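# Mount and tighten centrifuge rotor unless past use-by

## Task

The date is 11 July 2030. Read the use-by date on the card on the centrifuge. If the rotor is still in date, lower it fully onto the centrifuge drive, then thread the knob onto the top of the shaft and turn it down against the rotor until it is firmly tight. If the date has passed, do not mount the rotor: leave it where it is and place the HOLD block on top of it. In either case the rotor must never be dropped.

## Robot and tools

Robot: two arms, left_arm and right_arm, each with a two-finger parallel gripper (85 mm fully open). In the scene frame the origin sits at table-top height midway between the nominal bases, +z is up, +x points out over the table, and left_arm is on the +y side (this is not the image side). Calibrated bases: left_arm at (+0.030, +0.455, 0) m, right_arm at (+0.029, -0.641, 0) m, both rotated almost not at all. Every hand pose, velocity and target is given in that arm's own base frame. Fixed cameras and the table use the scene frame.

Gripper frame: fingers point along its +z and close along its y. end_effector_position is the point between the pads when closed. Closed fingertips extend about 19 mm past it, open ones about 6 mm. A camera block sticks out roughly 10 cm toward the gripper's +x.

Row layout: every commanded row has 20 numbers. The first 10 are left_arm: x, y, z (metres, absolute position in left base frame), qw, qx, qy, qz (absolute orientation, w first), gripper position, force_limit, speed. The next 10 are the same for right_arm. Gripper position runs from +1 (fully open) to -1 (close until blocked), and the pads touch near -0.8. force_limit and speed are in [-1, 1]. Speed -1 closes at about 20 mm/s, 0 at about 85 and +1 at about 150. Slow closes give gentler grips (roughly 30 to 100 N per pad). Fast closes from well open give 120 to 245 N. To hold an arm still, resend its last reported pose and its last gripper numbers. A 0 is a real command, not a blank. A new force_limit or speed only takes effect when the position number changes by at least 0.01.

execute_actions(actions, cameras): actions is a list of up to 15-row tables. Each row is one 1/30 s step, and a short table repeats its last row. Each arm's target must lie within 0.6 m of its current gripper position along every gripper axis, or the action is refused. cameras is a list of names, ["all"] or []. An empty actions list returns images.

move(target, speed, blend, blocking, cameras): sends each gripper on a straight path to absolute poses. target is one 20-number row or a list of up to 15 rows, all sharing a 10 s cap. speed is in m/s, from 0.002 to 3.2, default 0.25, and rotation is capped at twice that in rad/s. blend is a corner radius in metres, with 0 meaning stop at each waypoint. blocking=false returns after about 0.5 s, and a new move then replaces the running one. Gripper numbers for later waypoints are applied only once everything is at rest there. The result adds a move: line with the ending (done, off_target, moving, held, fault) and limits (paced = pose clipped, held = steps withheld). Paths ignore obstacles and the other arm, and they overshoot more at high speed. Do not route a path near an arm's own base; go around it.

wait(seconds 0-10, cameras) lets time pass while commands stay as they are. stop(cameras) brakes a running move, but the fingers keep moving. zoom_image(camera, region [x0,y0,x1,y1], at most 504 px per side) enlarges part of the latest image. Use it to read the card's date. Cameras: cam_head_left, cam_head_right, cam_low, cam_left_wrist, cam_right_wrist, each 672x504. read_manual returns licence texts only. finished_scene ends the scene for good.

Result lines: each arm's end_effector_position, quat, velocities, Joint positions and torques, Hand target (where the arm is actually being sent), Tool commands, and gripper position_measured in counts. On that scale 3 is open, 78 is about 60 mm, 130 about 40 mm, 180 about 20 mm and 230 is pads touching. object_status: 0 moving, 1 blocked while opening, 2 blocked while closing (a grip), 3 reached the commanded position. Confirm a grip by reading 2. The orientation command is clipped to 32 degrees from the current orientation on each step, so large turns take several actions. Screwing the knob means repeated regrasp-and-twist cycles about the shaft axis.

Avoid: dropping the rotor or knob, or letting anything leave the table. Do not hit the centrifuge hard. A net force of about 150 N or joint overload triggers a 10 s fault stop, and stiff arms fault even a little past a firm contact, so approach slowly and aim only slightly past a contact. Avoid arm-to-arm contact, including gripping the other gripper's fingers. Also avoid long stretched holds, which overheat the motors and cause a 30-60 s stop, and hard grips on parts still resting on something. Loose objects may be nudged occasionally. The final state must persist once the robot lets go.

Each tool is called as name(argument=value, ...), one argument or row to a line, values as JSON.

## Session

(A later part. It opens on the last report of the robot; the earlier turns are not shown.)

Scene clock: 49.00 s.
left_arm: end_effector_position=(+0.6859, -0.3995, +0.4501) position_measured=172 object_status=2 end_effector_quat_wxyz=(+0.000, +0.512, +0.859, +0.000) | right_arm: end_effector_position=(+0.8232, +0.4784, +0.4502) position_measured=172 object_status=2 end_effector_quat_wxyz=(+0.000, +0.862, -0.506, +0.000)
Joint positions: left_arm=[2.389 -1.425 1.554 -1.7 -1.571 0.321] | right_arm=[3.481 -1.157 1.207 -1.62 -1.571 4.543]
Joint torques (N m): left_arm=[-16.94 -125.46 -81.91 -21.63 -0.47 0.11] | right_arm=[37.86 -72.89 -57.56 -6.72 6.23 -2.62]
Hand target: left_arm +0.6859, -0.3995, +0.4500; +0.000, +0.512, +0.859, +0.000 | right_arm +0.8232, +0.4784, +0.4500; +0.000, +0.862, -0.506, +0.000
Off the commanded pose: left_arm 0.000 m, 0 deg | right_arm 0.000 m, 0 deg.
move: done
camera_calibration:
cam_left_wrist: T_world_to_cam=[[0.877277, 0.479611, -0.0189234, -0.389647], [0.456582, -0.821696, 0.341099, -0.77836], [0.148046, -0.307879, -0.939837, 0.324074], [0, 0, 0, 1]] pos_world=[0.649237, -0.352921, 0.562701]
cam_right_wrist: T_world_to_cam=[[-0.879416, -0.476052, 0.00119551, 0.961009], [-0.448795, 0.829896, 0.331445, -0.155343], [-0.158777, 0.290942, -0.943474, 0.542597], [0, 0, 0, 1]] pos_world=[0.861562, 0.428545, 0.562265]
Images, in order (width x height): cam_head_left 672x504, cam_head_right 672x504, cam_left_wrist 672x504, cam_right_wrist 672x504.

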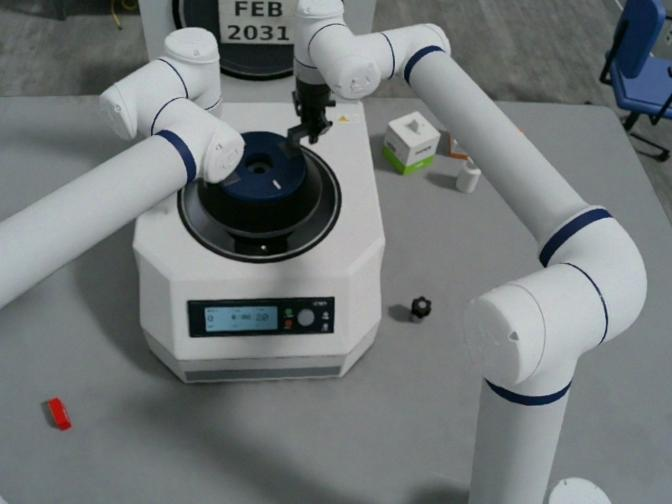

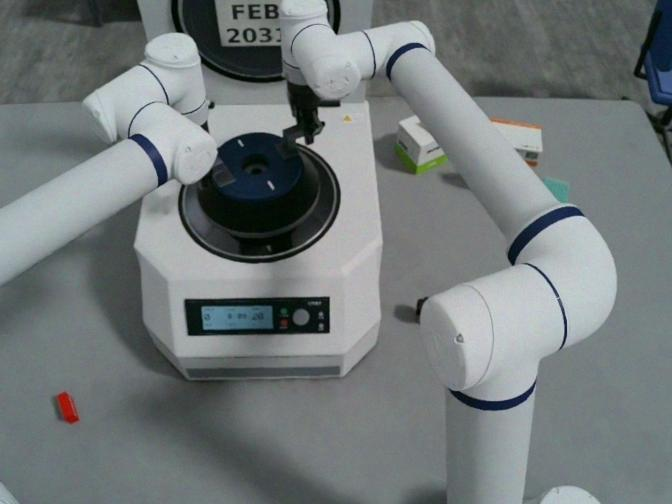

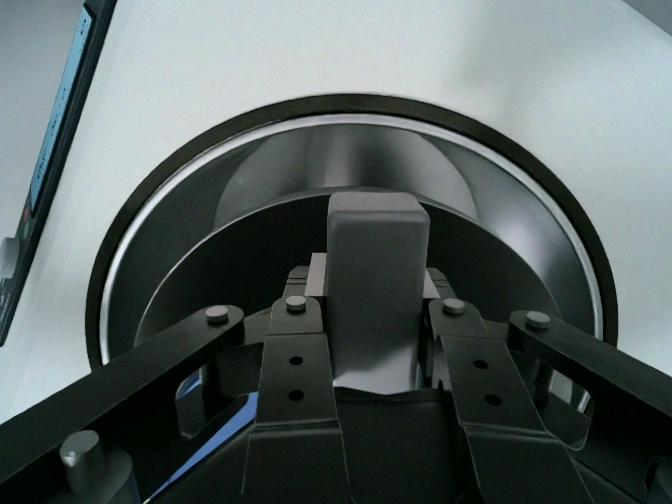

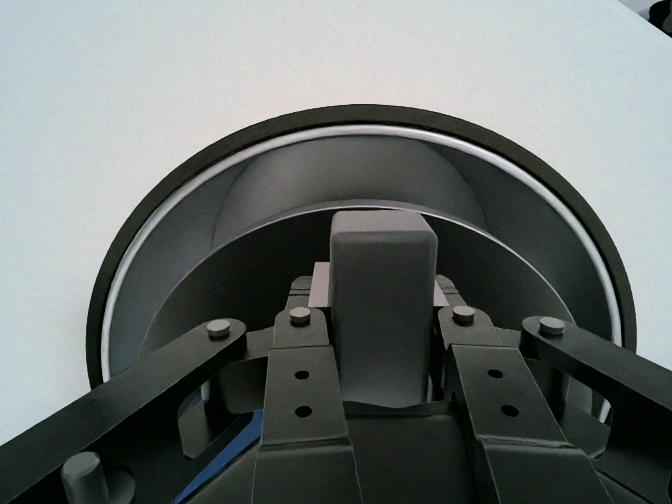

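move(
  target=[
    [0.6859,-0.3995,0.37,0,0.5116,0.8592,0,-1,0,-1,0.8232,0.4784,0.37,0,0.8623,-0.5064,0,-1,0,-1],
  ],
  speed=0.03,
  cameras=["cam_head_left","cam_head_right","cam_left_wrist","cam_right_wrist"],
)

zoom_image(
  camera="cam_head_right",
  region=[200, 110, 300, 210],
)

zoom_image(
  camera="cam_head_left",
  region=[210, 110, 310, 210],
)

Scene clock: 52.23 s.
left_arm: end_effector_position=(+0.6859, -0.3995, +0.3702) position_measured=172 object_status=2 end_effector_quat_wxyz=(+0.000, +0.512, +0.859, +0.000) | right_arm: end_effector_position=(+0.8232, +0.4784, +0.3702) position_measured=172 object_status=2 end_effector_quat_wxyz=(+0.000, +0.862, -0.506, +0.000)
Joint positions: left_arm=[2.389 -1.399 1.667 -1.839 -1.571 0.321] | right_arm=[3.481 -1.141 1.325 -1.755 -1.571 4.543]
Joint torques (N m): left_arm=[3.28 -98.86 -69.99 -21.69 4.93 1.58] | right_arm=[37.77 -50.83 -45.22 -9.26 6.21 -3.03]
Hand target: left_arm +0.6859, -0.3995, +0.3700; +0.000, +0.512, +0.859, +0.000 | right_arm +0.8232, +0.4784, +0.3700; +0.000, +0.862, -0.506, +0.000
Off the commanded pose: left_arm 0.000 m, 0 deg | right_arm 0.000 m, 0 deg.
move: done
camera_calibration:
cam_left_wrist: T_world_to_cam=[[0.877285, 0.479594, -0.0189678, -0.391061], [0.456568, -0.821672, 0.341176, -0.751081], [0.148041, -0.307969, -0.939808, 0.248953], [0, 0, 0, 1]] pos_world=[0.649137, -0.352921, 0.482801]
cam_right_wrist: T_world_to_cam=[[-0.879416, -0.476052, 0.00119551, 0.961105], [-0.448795, 0.829896, 0.331445, -0.128827], [-0.158777, 0.290942, -0.943474, 0.467119], [0, 0, 0, 1]] pos_world=[0.861562, 0.428545, 0.482265]
Images, in order (width x height): cam_head_left 672x504, cam_head_right 672x504, cam_left_wrist 672x504, cam_right_wrist 672x504.

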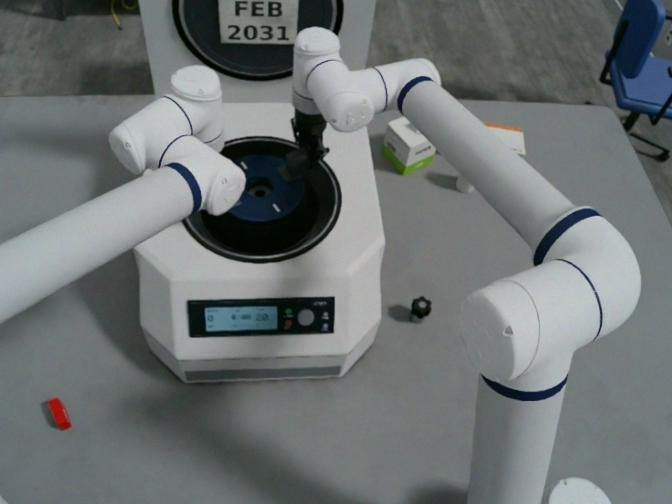

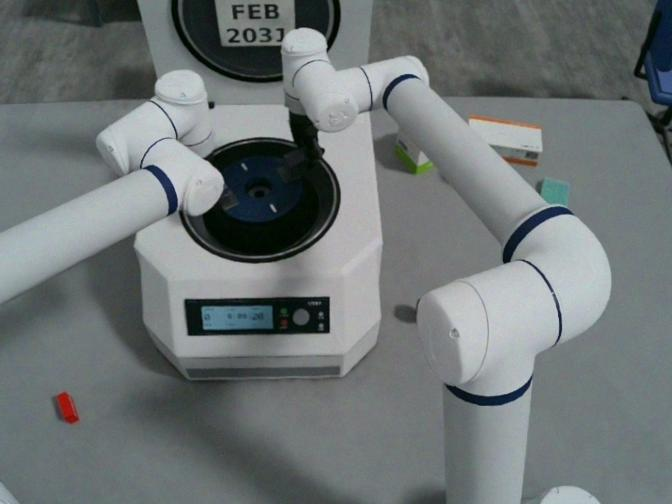

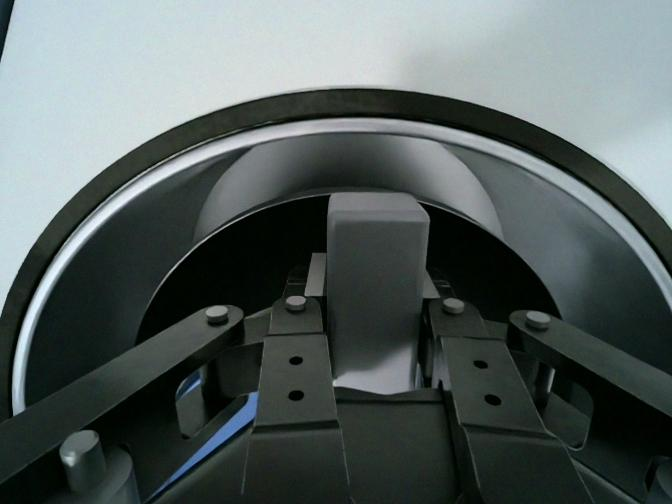

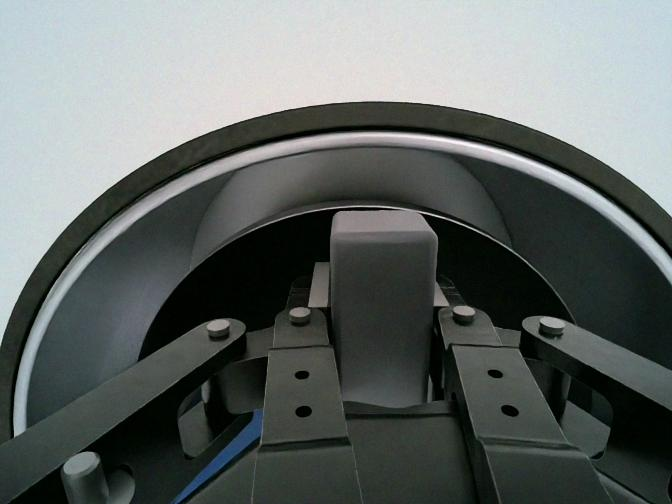

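Scaled by 5.040.

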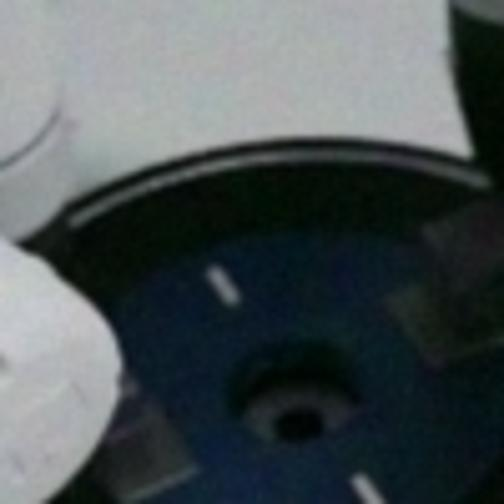

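Scaled by 5.040.

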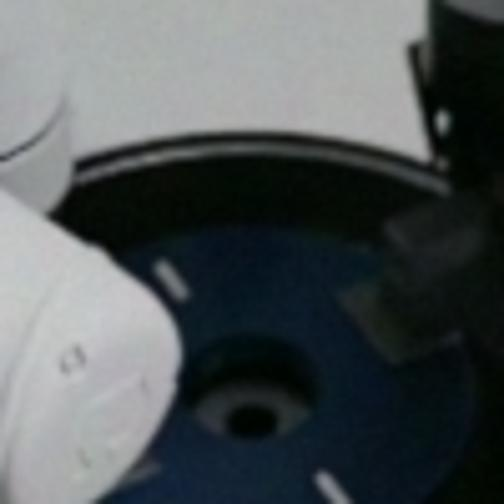

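move(
  target=[
    [0.6859,-0.3995,0.34,0,0.5116,0.8592,0,-1,0,-1,0.8232,0.4784,0.34,0,0.8623,-0.5064,0,-1,0,-1],
  ],
  speed=0.02,
  cameras=["cam_head_left","cam_head_right","cam_left_wrist","cam_right_wrist"],
)

zoom_image(
  camera="cam_head_right",
  region=[200, 140, 300, 240],
)

zoom_image(
  camera="cam_head_left",
  region=[210, 140, 310, 240],
)

Scene clock: 54.20 s.
left_arm: end_effector_position=(+0.6859, -0.3995, +0.3401) position_measured=172 object_status=2 end_effector_quat_wxyz=(+0.000, +0.512, +0.859, +0.000) | right_arm: end_effector_position=(+0.8232, +0.4784, +0.3401) position_measured=172 object_status=2 end_effector_quat_wxyz=(+0.000, +0.862, -0.506, +0.000) end_effector_velocity=(+0.001, +0.000, -0.001) end_effector_angular_velocity=(+0.002, -0.003, +0.000)
Joint positions: left_arm=[2.389 -1.385 1.705 -1.891 -1.571 0.321] | right_arm=[3.481 -1.131 1.364 -1.803 -1.571 4.543]
Joint velocities: left_arm=[within noise] | right_arm=[0 0.001 0.002 -0.005 0.001 0]
Joint torques (N m): left_arm=[40.7 -83.87 -68.12 -24.91 10.71 2.12] | right_arm=[37.24 -39.84 -47.98 -11.92 6.76 -2.63]
Hand target: left_arm +0.6859, -0.3995, +0.3400; +0.000, +0.512, +0.859, +0.000 | right_arm +0.8232, +0.4784, +0.3400; +0.000, +0.862, -0.506, +0.000
Off the commanded pose: left_arm 0.000 m, 0 deg | right_arm 0.000 m, 0 deg.
move: done
camera_calibration:
cam_left_wrist: T_world_to_cam=[[0.877277, 0.479611, -0.0189234, -0.391641], [0.456582, -0.821696, 0.341099, -0.740794], [0.148046, -0.307879, -0.939837, 0.220706], [0, 0, 0, 1]] pos_world=[0.649137, -0.352921, 0.452701]
cam_right_wrist: T_world_to_cam=[[-0.879402, -0.476078, 0.00127862, 0.961102], [-0.448788, 0.829883, 0.331488, -0.11887], [-0.158875, 0.290937, -0.943459, 0.438799], [0, 0, 0, 1]] pos_world=[0.861562, 0.428545, 0.452164]
Images, in order (width x height): cam_head_left 672x504, cam_head_right 672x504, cam_left_wrist 672x504, cam_right_wrist 672x504.

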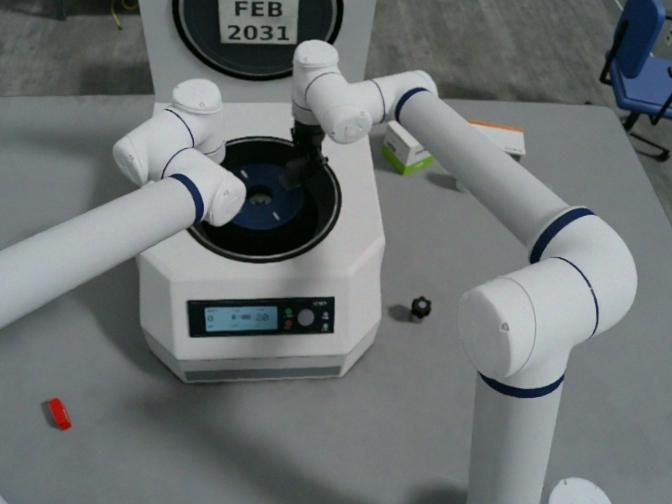

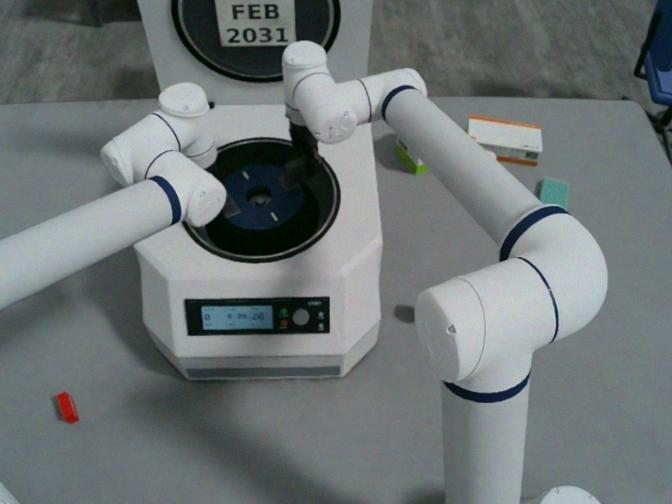

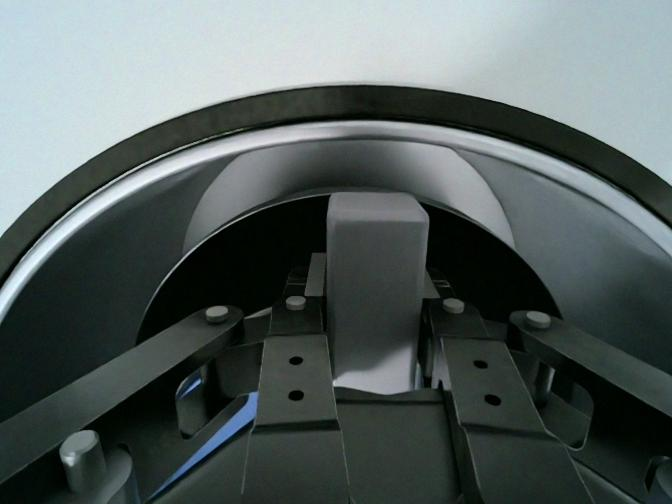

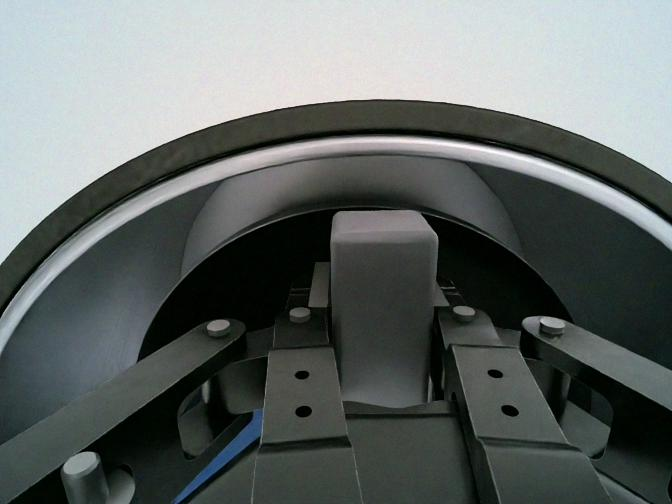

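Scaled by 5.040.

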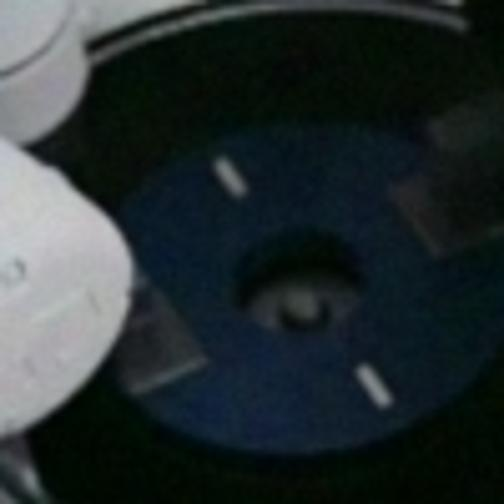

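Scaled by 5.040.

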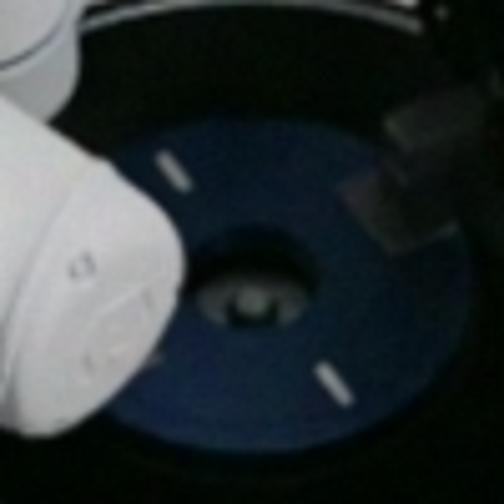

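move(
  target=[
    [0.6859,-0.3995,0.327,0,0.5116,0.8592,0,-1,0,-1,0.8232,0.4784,0.327,0,0.8623,-0.5064,0,-1,0,-1],
  ],
  speed=0.015,
  cameras=["cam_left_wrist","cam_right_wrist"],
)

Scene clock: 55.43 s.
left_arm: end_effector_position=(+0.6859, -0.3995, +0.3271) position_measured=172 object_status=2 end_effector_quat_wxyz=(+0.000, +0.512, +0.859, +0.000) | right_arm: end_effector_position=(+0.8232, +0.4784, +0.3271) position_measured=172 object_status=2 end_effector_quat_wxyz=(+0.000, +0.862, -0.506, +0.000) end_effector_velocity=(+0.000, +0.001, -0.001) end_effector_angular_velocity=(+0.001, -0.003, +0.001)
Joint positions: left_arm=[2.389 -1.378 1.721 -1.913 -1.571 0.321] | right_arm=[3.481 -1.126 1.38 -1.824 -1.571 4.543]
Joint velocities: left_arm=[within noise] | right_arm=[0.001 0 0.001 -0.005 0 0]
Joint torques (N m): left_arm=[44.45 -87.48 -70.76 -25.4 12.42 2.6] | right_arm=[38.06 -37.27 -49.1 -13.38 7.03 -3.14]
Hand target: left_arm +0.6859, -0.3995, +0.3270; +0.000, +0.512, +0.859, +0.000 | right_arm +0.8232, +0.4784, +0.3270; +0.000, +0.862, -0.506, +0.000
Off the commanded pose: left_arm 0.000 m, 0 deg | right_arm 0.000 m, 0 deg.
move: done
camera_calibration:
cam_left_wrist: T_world_to_cam=[[0.877277, 0.479611, -0.0189234, -0.391887], [0.456582, -0.821696, 0.341099, -0.73636], [0.148046, -0.307879, -0.939837, 0.208488], [0, 0, 0, 1]] pos_world=[0.649137, -0.352921, 0.439701]
cam_right_wrist: T_world_to_cam=[[-0.879402, -0.476078, 0.00127862, 0.961119], [-0.448788, 0.829883, 0.331488, -0.114561], [-0.158875, 0.290937, -0.943459, 0.426535], [0, 0, 0, 1]] pos_world=[0.861562, 0.428545, 0.439164]
Images, in order (width x height): cam_left_wrist 672x504, cam_right_wrist 672x504.

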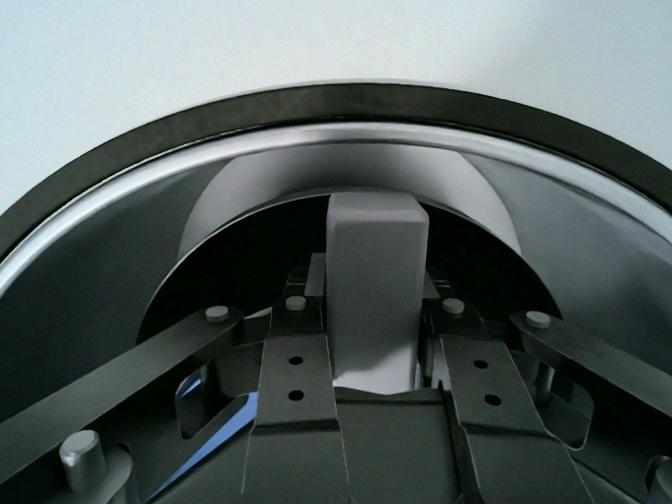

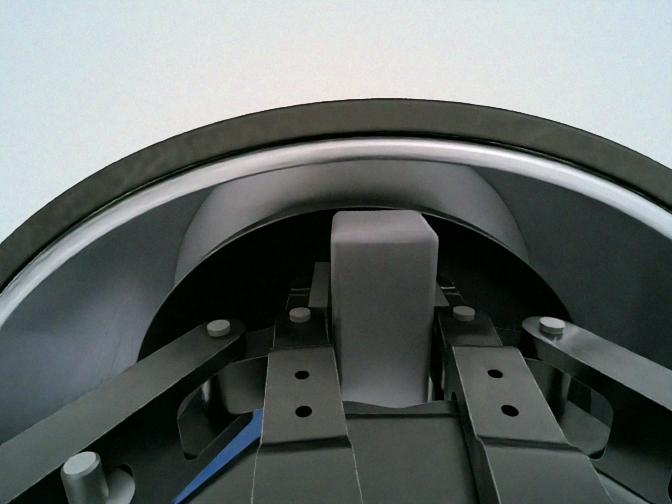

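move(
  target=[
    [0.6854,-0.4004,0.327,0,0.5116,0.8592,0,-1,0,-1,0.8227,0.4775,0.327,0,0.8623,-0.5064,0,-1,0,-1],
  ],
  speed=0.005,
)

Scene clock: 56.47 s.
left_arm: end_effector_position=(+0.6855, -0.4002, +0.3269) position_measured=172 object_status=2 end_effector_quat_wxyz=(+0.000, +0.512, +0.859, +0.000) | right_arm: end_effector_position=(+0.8227, +0.4776, +0.3268) position_measured=172 object_status=2 end_effector_quat_wxyz=(+0.000, +0.862, -0.506, +0.000)
Joint positions: left_arm=[2.388 -1.378 1.721 -1.914 -1.571 0.32] | right_arm=[3.48 -1.127 1.382 -1.825 -1.571 4.542]
Joint torques (N m): left_arm=[-10.29 -117.75 -83.59 -23.59 3.06 -1.95] | right_arm=[9.6 -80.02 -54.19 -8.62 6.36 -3.37]
Hand target: left_arm +0.6854, -0.4004, +0.3270; +0.000, +0.512, +0.859, +0.000 | right_arm +0.8227, +0.4775, +0.3270; +0.000, +0.862, -0.506, +0.000
Off the commanded pose: left_arm 0.000 m, 0 deg | right_arm 0.000 m, 0 deg.
move: done

move(
  target=[
    [0.6854,-0.4004,0.321,0,0.5116,0.8592,0,-1,0,-1,0.8227,0.4775,0.321,0,0.8623,-0.5064,0,-1,0,-1],
  ],
  speed=0.015,
)

move(
  target=[
    [0.6854,-0.4004,0.317,0,0.5116,0.8592,0,-1,0,-1,0.8227,0.4775,0.317,0,0.8623,-0.5064,0,-1,0,-1],
  ],
  speed=0.01,
)

Scene clock: 57.33 s.
left_arm: end_effector_position=(+0.6854, -0.4004, +0.3211) position_measured=172 object_status=2 end_effector_quat_wxyz=(+0.000, +0.512, +0.859, +0.000) | right_arm: end_effector_position=(+0.8227, +0.4775, +0.3211) position_measured=172 object_status=2 end_effector_quat_wxyz=(+0.000, +0.862, -0.506, +0.000)
Joint positions: left_arm=[2.387 -1.375 1.728 -1.924 -1.571 0.32] | right_arm=[3.48 -1.125 1.389 -1.835 -1.571 4.542]
Joint torques (N m): left_arm=[-13.53 -112.73 -76.97 -23.85 0.84 -1.87] | right_arm=[12.48 -66.51 -55.92 -8.15 2.49 -3.52]
Hand target: left_arm +0.6854, -0.4004, +0.3210; +0.000, +0.512, +0.859, +0.000 | right_arm +0.8227, +0.4775, +0.3210; +0.000, +0.862, -0.506, +0.000
Off the commanded pose: left_arm 0.000 m, 0 deg | right_arm 0.000 m, 0 deg.
move: done

Scene clock: 58.17 s.
left_arm: end_effector_position=(+0.6842, -0.4005, +0.3194) position_measured=172 object_status=2 end_effector_quat_wxyz=(+0.000, +0.512, +0.859, -0.002) | right_arm: end_effector_position=(+0.8228, +0.4775, +0.3174) position_measured=172 object_status=2 end_effector_quat_wxyz=(+0.000, +0.862, -0.506, +0.000)
Joint positions: left_arm=[2.387 -1.375 1.731 -1.927 -1.574 0.32] | right_arm=[3.48 -1.123 1.393 -1.842 -1.571 4.542]
Joint torques (N m): left_arm=[-0.35 -106.25 -50.86 -5.63 0.54 0.45] | right_arm=[16.79 1.77 3.04 -0.32 4.25 -2.74]
Hand target: left_arm +0.6842, -0.4005, +0.3194; +0.000, +0.512, +0.859, -0.002 | right_arm +0.8227, +0.4775, +0.3170; +0.000, +0.862, -0.506, +0.000
Tool commands: left_gripper/position=-1.0 left_gripper/force_limit=+0.003922 left_gripper/speed=-1.0 right_gripper/position=-1.0 right_gripper/force_limit=+0.0 right_gripper/speed=-1.0
Off the commanded pose: left_arm 0.003 m, 0 deg | right_arm 0.000 m, 0 deg.
FORCE FAULT: contact force on the left arm reached its limit, and that arm stopped. The contact can be on any part of that arm, not only on its tool. That arm's remaining commands of this call were not run. That arm is still stopped at the end of this call. That arm stays stopped for about 10 more seconds. Until then a move that you send moves the other arm only, and its call returns only when the move has ended. Once the stop has ended, the next robot result says so. If the stop ends while you think or write, that arm runs what you send next. While its stop runs, that arm takes no new command, but its gripper still runs the gripper command that each later call begins with. Until it ends, the stop uses up actions while you think or wait. An arm that is not stopped still takes commands.
move: fault (left_arm)

wait(
  seconds=0.1,
  cameras=["all"],
)

zoom_image(
  camera="cam_head_right",
  region=[210, 150, 310, 250],
)

Scene clock: 58.37 s.
left_arm: end_effector_position=(+0.6842, -0.4006, +0.3194) position_measured=172 object_status=2 end_effector_quat_wxyz=(+0.000, +0.512, +0.859, -0.002) | right_arm: end_effector_position=(+0.8228, +0.4775, +0.3171) position_measured=172 object_status=2 end_effector_quat_wxyz=(+0.000, +0.862, -0.506, +0.000)
Joint positions: left_arm=[2.387 -1.375 1.731 -1.927 -1.574 0.32] | right_arm=[3.48 -1.123 1.394 -1.842 -1.571 4.542]
Joint torques (N m): left_arm=[0.29 -107.06 -51.24 -5.43 0.82 0.66] | right_arm=[18.79 7.86 7 1.37 5.53 -2.38]
Hand target: left_arm +0.6842, -0.4005, +0.3194; +0.000, +0.512, +0.859, -0.002 | right_arm +0.8227, +0.4775, +0.3170; +0.000, +0.862, -0.506, +0.000
Tool commands: left_gripper/position=-1.0 left_gripper/force_limit=+0.003922 left_gripper/speed=-1.0 right_gripper/position=-1.0 right_gripper/force_limit=+0.0 right_gripper/speed=-1.0
Off the commanded pose: left_arm 0.003 m, 0 deg | right_arm 0.000 m, 0 deg.
FORCE FAULT, CONTINUED: the left arm was still stopped when this call began, by the force fault that an earlier result reported. That arm is still stopped at the end of this call. That arm stays stopped for about 10 more seconds. If the stop ends while you think or write, that arm runs what you send next. While its stop runs, that arm takes no new command, but its gripper still runs the gripper command that each later call begins with.
wait: 0.10 s; at rest by 0.07 s
camera_calibration:
cam_left_wrist: T_world_to_cam=[[0.877188, 0.479634, -0.0221927, -0.388983], [0.457464, -0.820815, 0.342038, -0.734305], [0.145837, -0.310184, -0.939424, 0.201591], [0, 0, 0, 1]] pos_world=[0.647729, -0.353629, 0.431907]
cam_right_wrist: T_world_to_cam=[[-0.879411, -0.476062, 0.000956389, 0.960403], [-0.44888, 0.829865, 0.331407, -0.110602], [-0.158564, 0.291014, -0.943487, 0.416994], [0, 0, 0, 1]] pos_world=[0.861063, 0.427645, 0.429165]

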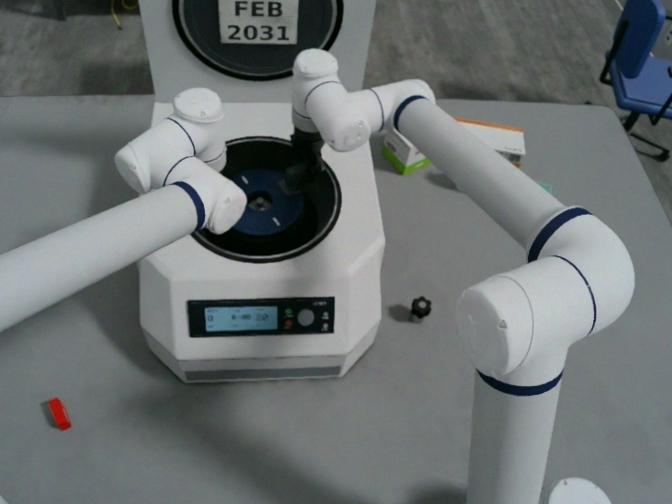

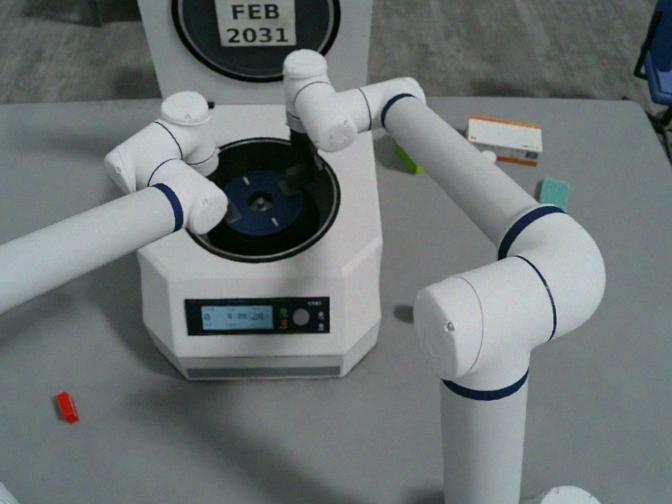

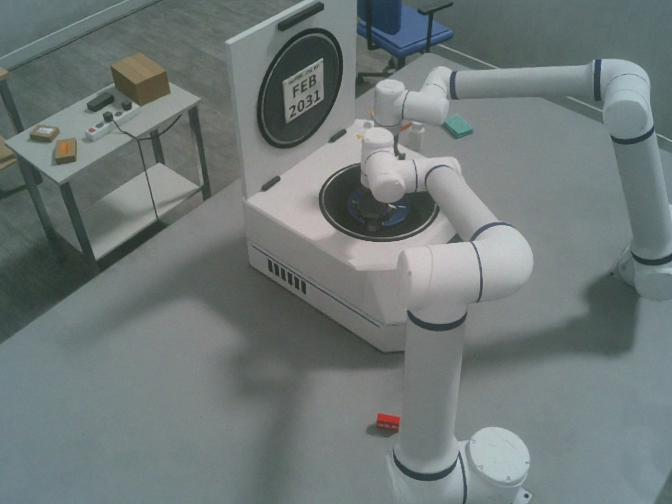

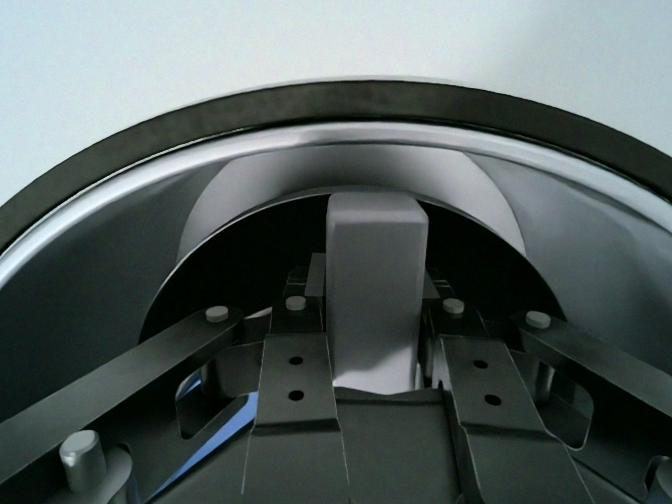

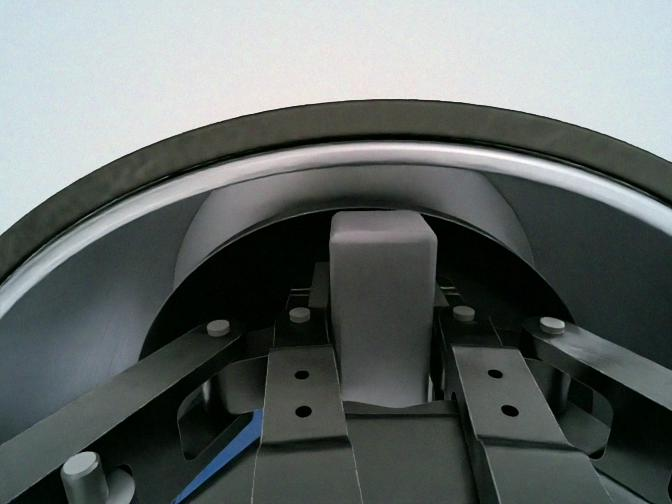

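Scaled by 5.040.

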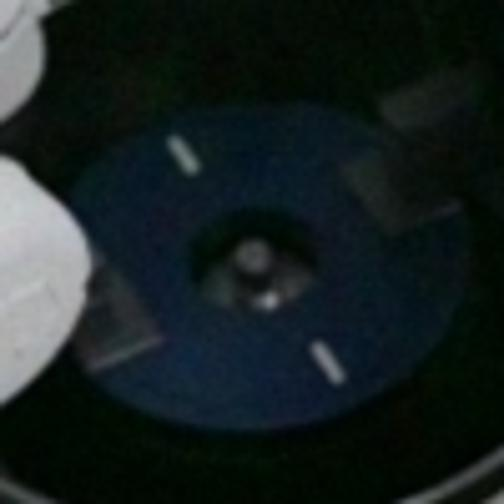

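move(
  target=[
    [0.6842,-0.4005,0.3194,0,0.5116,0.8592,0,-1,0,-1,0.8227,0.4775,0.3192,0,0.8623,-0.5064,0,-1,0,-1],
  ],
  speed=0.01,
)

wait(
  seconds=9.3,
)

Scene clock: 59.47 s.
left_arm: end_effector_position=(+0.6841, -0.4005, +0.3194) position_measured=172 object_status=2 end_effector_quat_wxyz=(+0.000, +0.512, +0.859, -0.002) | right_arm: end_effector_position=(+0.8226, +0.4775, +0.3187) position_measured=172 object_status=2 end_effector_quat_wxyz=(+0.000, +0.862, -0.506, +0.000)
Joint positions: left_arm=[2.387 -1.375 1.731 -1.927 -1.574 0.32] | right_arm=[3.48 -1.124 1.391 -1.838 -1.571 4.542]
Joint torques (N m): left_arm=[0.03 -107.36 -51.34 -7.15 0.88 0.64] | right_arm=[22.86 -50.77 -40.01 -0.73 4.12 -0.11]
Hand target: left_arm +0.6842, -0.4005, +0.3194; +0.000, +0.512, +0.859, -0.002 | right_arm +0.8227, +0.4775, +0.3192; +0.000, +0.862, -0.506, +0.000
Tool commands: left_gripper/position=-1.0 left_gripper/force_limit=+0.003922 left_gripper/speed=-1.0 right_gripper/position=-1.0 right_gripper/force_limit=+0.0 right_gripper/speed=-1.0
Off the commanded pose: right_arm 0.000 m, 0 deg.
FORCE FAULT, CONTINUED: the left arm was still stopped when this call began, by the force fault that an earlier result reported. That arm ran no command of this call. That arm is still stopped at the end of this call. That arm stays stopped for about 8 more seconds. If the stop ends while you think or write, that arm runs what you send next. While its stop runs, that arm takes no new command, but its gripper still runs the gripper command that each later call begins with.
move: done (right_arm), not run (left_arm; its earlier fault stop)

Scene clock: 68.77 s.
left_arm: end_effector_position=(+0.6841, -0.4005, +0.3194) position_measured=172 object_status=2 end_effector_quat_wxyz=(-0.001, +0.512, +0.859, -0.002) | right_arm: end_effector_position=(+0.8227, +0.4775, +0.3192) position_measured=172 object_status=2 end_effector_quat_wxyz=(+0.000, +0.862, -0.506, +0.000)
Joint positions: left_arm=[2.387 -1.375 1.731 -1.927 -1.574 0.32] | right_arm=[3.48 -1.124 1.391 -1.838 -1.571 4.542]
Joint torques (N m): left_arm=[0.94 -106.8 -50.91 -7.66 1.26 0.69] | right_arm=[4.82 -58.83 -47.65 -3.67 -0.29 2.15]
Hand target: left_arm +0.6841, -0.4005, +0.3194; -0.001, +0.512, +0.859, -0.002 | right_arm +0.8227, +0.4775, +0.3192; +0.000, +0.862, -0.506, +0.000
Tool commands: left_gripper/position=-1.0 left_gripper/force_limit=+0.003922 left_gripper/speed=-1.0 right_gripper/position=-1.0 right_gripper/force_limit=+0.0 right_gripper/speed=-1.0
Off the commanded pose: right_arm 0.000 m, 0 deg.
FORCE FAULT, CONTINUED: the left arm's stop, for the force fault that an earlier result reported, is over. The rest of the stop counts as 17 of the actions that you can send in this scene. That arm's target is now where it stood when the stop ended, not its last command. That arm accepts commands again.
wait: 9.30 s; at rest by 0.17 s

move(
  target=[
    [0.6842,-0.4005,0.3194,0,0.512,0.859,-0.002,1,0,-0.8,0.8227,0.4775,0.3192,0,0.8623,-0.5064,0,1,0,-0.8],
    [0.6842,-0.4005,0.47,0,0.5116,0.8592,0,1,0,-0.8,0.8227,0.4775,0.47,0,0.8623,-0.5064,0,1,0,-0.8],
  ],
  speed=[0.05,0.15],
  cameras=["all"],
)

zoom_image(
  camera="cam_left_wrist",
  region=[260, 240, 440, 400],
)

zoom_image(
  camera="cam_right_wrist",
  region=[260, 250, 440, 410],
)

Scene clock: 72.73 s.
left_arm: end_effector_position=(+0.6842, -0.4005, +0.4699) position_measured=3 object_status=3 end_effector_quat_wxyz=(+0.000, +0.512, +0.859, +0.000) | right_arm: end_effector_position=(+0.8227, +0.4775, +0.4699) position_measured=3 object_status=3 end_effector_quat_wxyz=(+0.000, +0.862, -0.506, +0.000)
Joint positions: left_arm=[2.386 -1.43 1.525 -1.666 -1.571 0.319] | right_arm=[3.48 -1.16 1.176 -1.587 -1.571 4.542]
Joint torques (N m): left_arm=[-14.25 -127.43 -62.4 -1.42 1.58 -1.89] | right_arm=[-3.41 -52.24 -54.85 -1.67 -0.31 1.25]
Hand target: left_arm +0.6842, -0.4005, +0.4700; +0.000, +0.512, +0.859, +0.000 | right_arm +0.8227, +0.4775, +0.4700; +0.000, +0.862, -0.506, +0.000
Off the commanded pose: left_arm 0.000 m, 0 deg | right_arm 0.000 m, 0 deg.
move: done
camera_calibration:
cam_left_wrist: T_world_to_cam=[[0.877277, 0.479611, -0.0189234, -0.387214], [0.456582, -0.821696, 0.341099, -0.785114], [0.148046, -0.307879, -0.939837, 0.342641], [0, 0, 0, 1]] pos_world=[0.647437, -0.353921, 0.582501]
cam_right_wrist: T_world_to_cam=[[-0.87941, -0.476064, 0.00123403, 0.960094], [-0.448775, 0.829858, 0.331566, -0.161422], [-0.158871, 0.291029, -0.943431, 0.561384], [0, 0, 0, 1]] pos_world=[0.861062, 0.427645, 0.581964]

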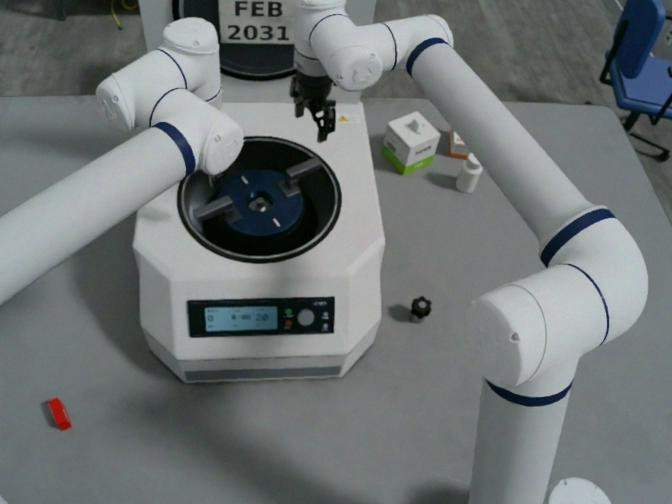

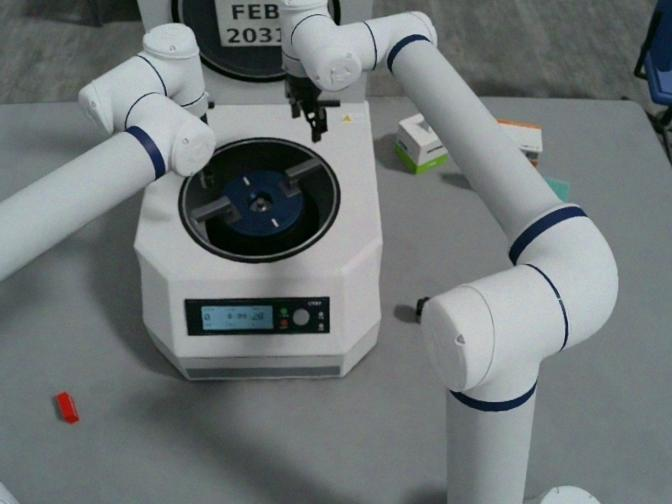

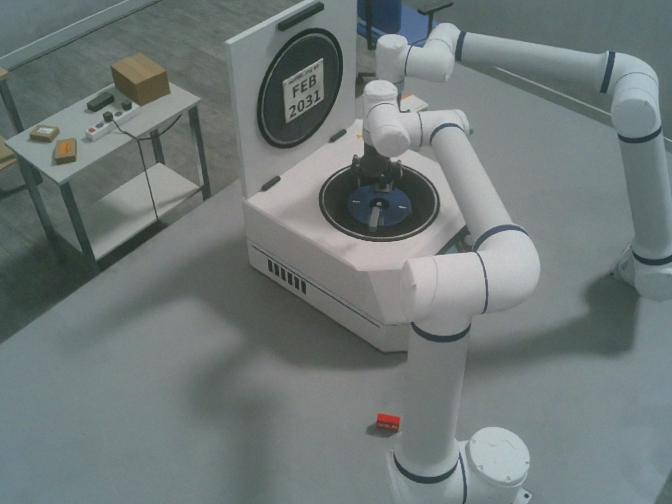

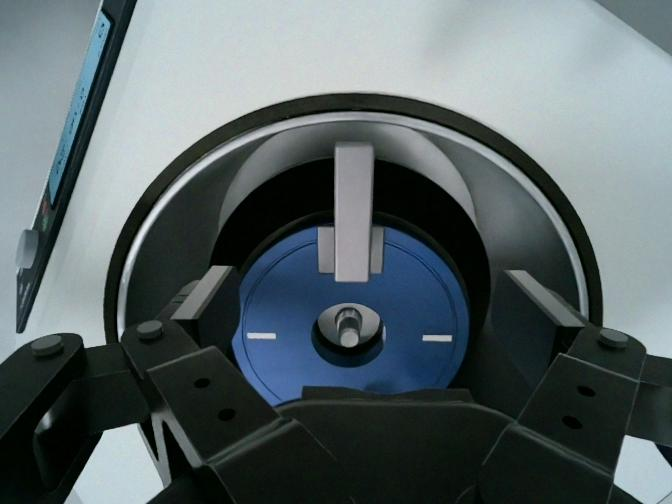

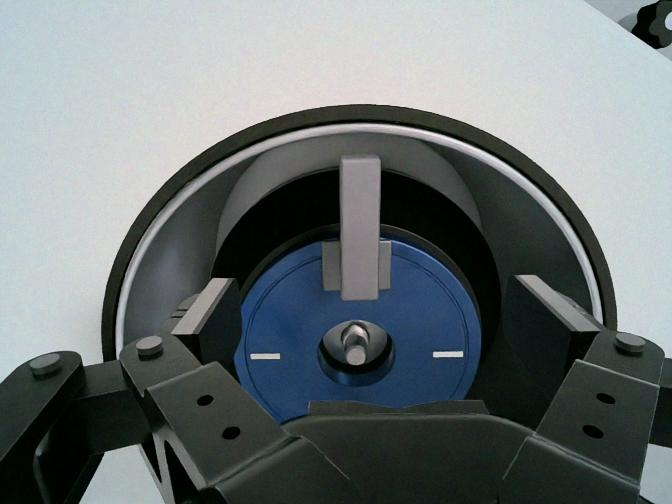

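Scaled by 2.800.

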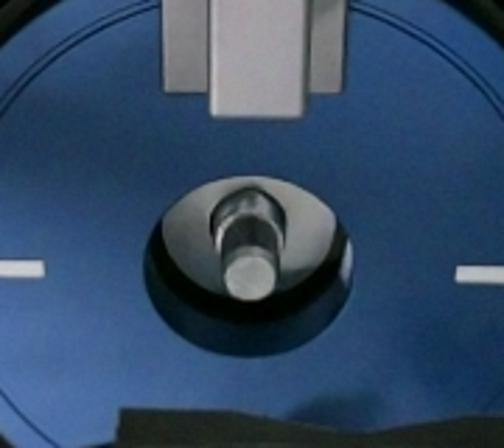

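Scaled by 2.800.

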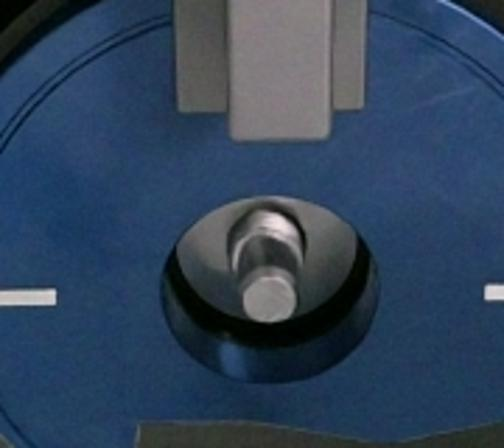

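zoom_image(
  camera="cam_left_wrist",
  region=[310, 295, 390, 375],
)

zoom_image(
  camera="cam_right_wrist",
  region=[315, 310, 395, 390],
)

Scaled by 6.300.

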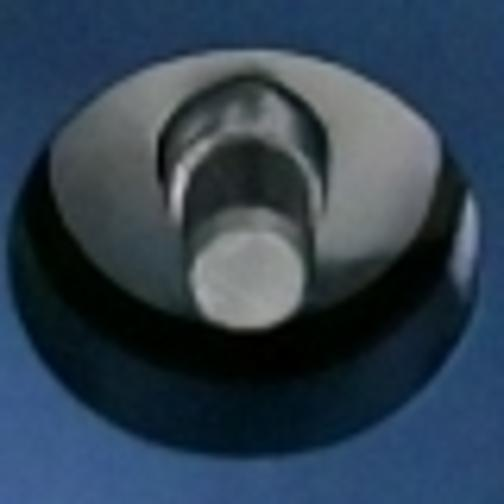

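Scaled by 6.300.

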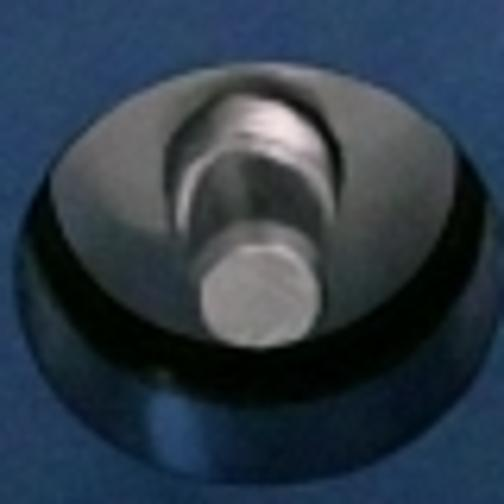

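move(
  target=[
    [0.6845,-0.4005,0.3194,0,0.5116,0.8592,0,1,0,-0.8,0.8227,0.4775,0.3192,0,0.8623,-0.5064,0,1,0,-0.8],
    [0.6845,-0.4005,0.3194,0,0.5116,0.8592,0,-1,0,-1,0.8227,0.4775,0.3192,0,0.8623,-0.5064,0,-1,0,-1],
  ],
  speed=[0.15,0.05],
)

move(
  target=[
    [0.6845,-0.4005,0.3224,0,0.5116,0.8592,0,-1,0,-1,0.8227,0.4775,0.3224,0,0.8623,-0.5064,0,-1,0,-1],
  ],
  speed=0.01,
  cameras=["cam_left_wrist","cam_right_wrist"],
)

move(
  target=[
    [0.6845,-0.4005,0.3190,0,0.5116,0.8592,0,-1,0,-1,0.8227,0.4775,0.3190,0,0.8623,-0.5064,0,-1,0,-1],
  ],
  speed=0.01,
)

Scene clock: 79.43 s.
left_arm: end_effector_position=(+0.6845, -0.4005, +0.3194) position_measured=172 object_status=0 end_effector_quat_wxyz=(+0.000, +0.512, +0.859, +0.000) | right_arm: end_effector_position=(+0.8227, +0.4775, +0.3192) position_measured=172 object_status=0 end_effector_quat_wxyz=(+0.000, +0.862, -0.506, +0.000)
Joint positions: left_arm=[2.386 -1.375 1.731 -1.927 -1.571 0.319] | right_arm=[3.48 -1.124 1.391 -1.838 -1.571 4.542]
Joint torques (N m): left_arm=[14 -83.76 -42.39 -7.71 5.58 3.11] | right_arm=[7.3 -51.32 -44.84 -3.63 1.46 2.54]
Hand target: left_arm +0.6845, -0.4005, +0.3194; +0.000, +0.512, +0.859, +0.000 | right_arm +0.8227, +0.4775, +0.3192; +0.000, +0.862, -0.506, +0.000
Off the commanded pose: left_arm 0.000 m, 0 deg | right_arm 0.000 m, 0 deg.
move: done

Scene clock: 80.13 s.
left_arm: end_effector_position=(+0.6845, -0.4005, +0.3223) position_measured=172 object_status=2 end_effector_quat_wxyz=(+0.000, +0.512, +0.859, +0.000) | right_arm: end_effector_position=(+0.8227, +0.4775, +0.3222) position_measured=172 object_status=2 end_effector_quat_wxyz=(+0.000, +0.862, -0.506, +0.000)
Joint positions: left_arm=[2.386 -1.376 1.728 -1.922 -1.571 0.319] | right_arm=[3.48 -1.125 1.387 -1.833 -1.571 4.542]
Joint torques (N m): left_arm=[14.4 -189.83 -83.34 -2.6 2.63 3.19] | right_arm=[5.15 -97.12 -75.27 -5.26 0.24 2.11]
Hand target: left_arm +0.6845, -0.4005, +0.3224; +0.000, +0.512, +0.859, +0.000 | right_arm +0.8227, +0.4775, +0.3224; +0.000, +0.862, -0.506, +0.000
Off the commanded pose: left_arm 0.000 m, 0 deg | right_arm 0.000 m, 0 deg.
move: done
camera_calibration:
cam_left_wrist: T_world_to_cam=[[0.877268, 0.479629, -0.0188777, -0.390366], [0.456602, -0.82173, 0.340989, -0.734927], [0.148036, -0.307759, -0.939878, 0.203928], [0, 0, 0, 1]] pos_world=[0.647837, -0.353921, 0.434901]
cam_right_wrist: T_world_to_cam=[[-0.879428, -0.47603, 0.00139092, 0.960209], [-0.448702, 0.829912, 0.331531, -0.112519], [-0.158973, 0.290934, -0.943443, 0.422173], [0, 0, 0, 1]] pos_world=[0.861061, 0.427645, 0.434264]
Images, in order (width x height): cam_left_wrist 672x504, cam_right_wrist 672x504.

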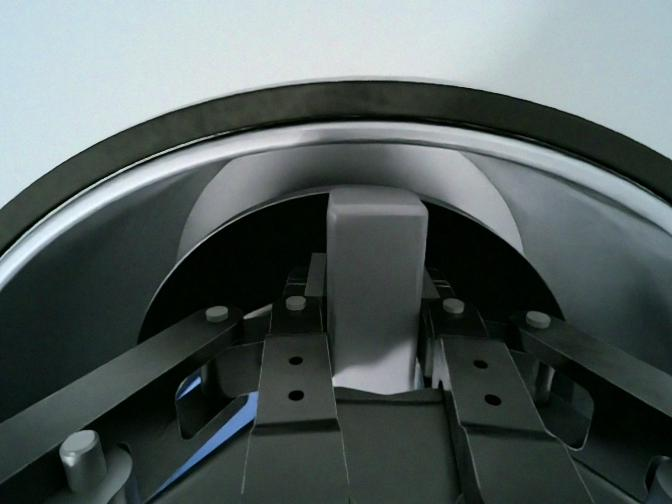

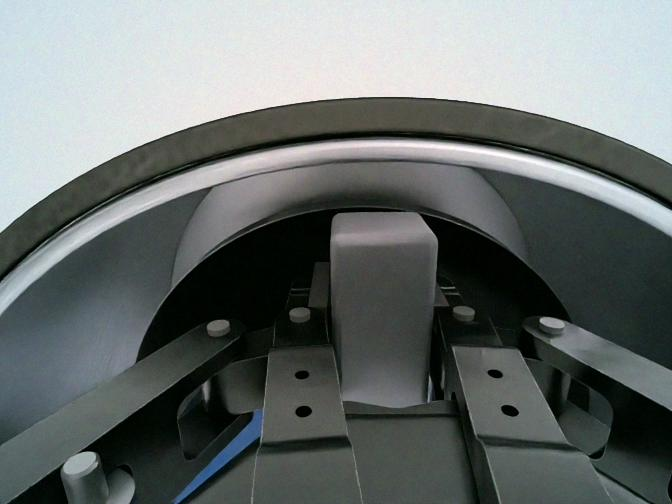

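Scene clock: 80.83 s.
left_arm: end_effector_position=(+0.6846, -0.4006, +0.3195) position_measured=172 object_status=2 end_effector_quat_wxyz=(+0.000, +0.512, +0.859, +0.000) | right_arm: end_effector_position=(+0.8228, +0.4775, +0.3195) position_measured=172 object_status=2 end_effector_quat_wxyz=(+0.000, +0.862, -0.506, +0.000)
Joint positions: left_arm=[2.386 -1.375 1.731 -1.928 -1.571 0.319] | right_arm=[3.48 -1.124 1.391 -1.838 -1.571 4.542]
Joint torques (N m): left_arm=[14.23 -60.38 -33.29 -9.62 2.49 3.35] | right_arm=[6.34 -41.67 -35.73 -6.22 -0.76 2.24]
Hand target: left_arm +0.6845, -0.4005, +0.3190; +0.000, +0.512, +0.859, +0.000 | right_arm +0.8227, +0.4775, +0.3190; +0.000, +0.862, -0.506, +0.000
Off the commanded pose: left_arm 0.000 m, 0 deg | right_arm 0.001 m, 0 deg.
move: done

move(
  target=[
    [0.6807,-0.4026,0.3190,0,0.4965,0.8680,0,-1,0,-1,0.8268,0.4798,0.3190,0,0.8710,-0.4912,0,-1,0,-1],
  ],
  speed=0.02,
)

move(
  target=[
    [0.6845,-0.4005,0.3190,0,0.5116,0.8592,0,-1,0,-1,0.8227,0.4775,0.3190,0,0.8623,-0.5064,0,-1,0,-1],
    [0.6883,-0.3984,0.3190,0,0.5265,0.8502,0,-1,0,-1,0.8186,0.4752,0.3190,0,0.8534,-0.5213,0,-1,0,-1],
  ],
  speed=0.02,
  blend=[0.002,0],
)

Scene clock: 83.30 s.
left_arm: end_effector_position=(+0.6807, -0.4026, +0.3190) position_measured=172 object_status=2 end_effector_quat_wxyz=(+0.000, +0.497, +0.868, +0.000) | right_arm: end_effector_position=(+0.8268, +0.4798, +0.3190) position_measured=172 object_status=2 end_effector_quat_wxyz=(+0.000, +0.871, -0.491, +0.000)
Joint positions: left_arm=[2.381 -1.378 1.736 -1.929 -1.571 0.279] | right_arm=[3.481 -1.116 1.38 -1.835 -1.571 4.508]
Joint torques (N m): left_arm=[14.63 -89.31 -17.8 -4.67 5.52 -2.1] | right_arm=[19 -29.45 -43.58 -4.46 1.88 -3.51]
Hand target: left_arm +0.6807, -0.4026, +0.3190; +0.000, +0.497, +0.868, +0.000 | right_arm +0.8268, +0.4798, +0.3190; +0.000, +0.871, -0.491, +0.000
Off the commanded pose: left_arm 0.000 m, 0 deg | right_arm 0.000 m, 0 deg.
move: done

Scene clock: 85.37 s.
left_arm: end_effector_position=(+0.6883, -0.3984, +0.3190) position_measured=172 object_status=2 end_effector_quat_wxyz=(+0.000, +0.526, +0.850, +0.000) | right_arm: end_effector_position=(+0.8186, +0.4752, +0.3190) position_measured=172 object_status=2 end_effector_quat_wxyz=(+0.000, +0.853, -0.521, +0.000)
Joint positions: left_arm=[2.392 -1.371 1.727 -1.927 -1.571 0.359] | right_arm=[3.479 -1.131 1.402 -1.842 -1.571 4.575]
Joint torques (N m): left_arm=[34.93 -47.23 -37.74 3.87 5.4 3.5] | right_arm=[-4.46 -51.93 -27.86 -5.49 0.73 2.87]
Hand target: left_arm +0.6883, -0.3984, +0.3190; +0.000, +0.526, +0.850, +0.000 | right_arm +0.8186, +0.4752, +0.3190; +0.000, +0.853, -0.521, +0.000
Off the commanded pose: left_arm 0.000 m, 0 deg | right_arm 0.000 m, 0 deg.
move: done


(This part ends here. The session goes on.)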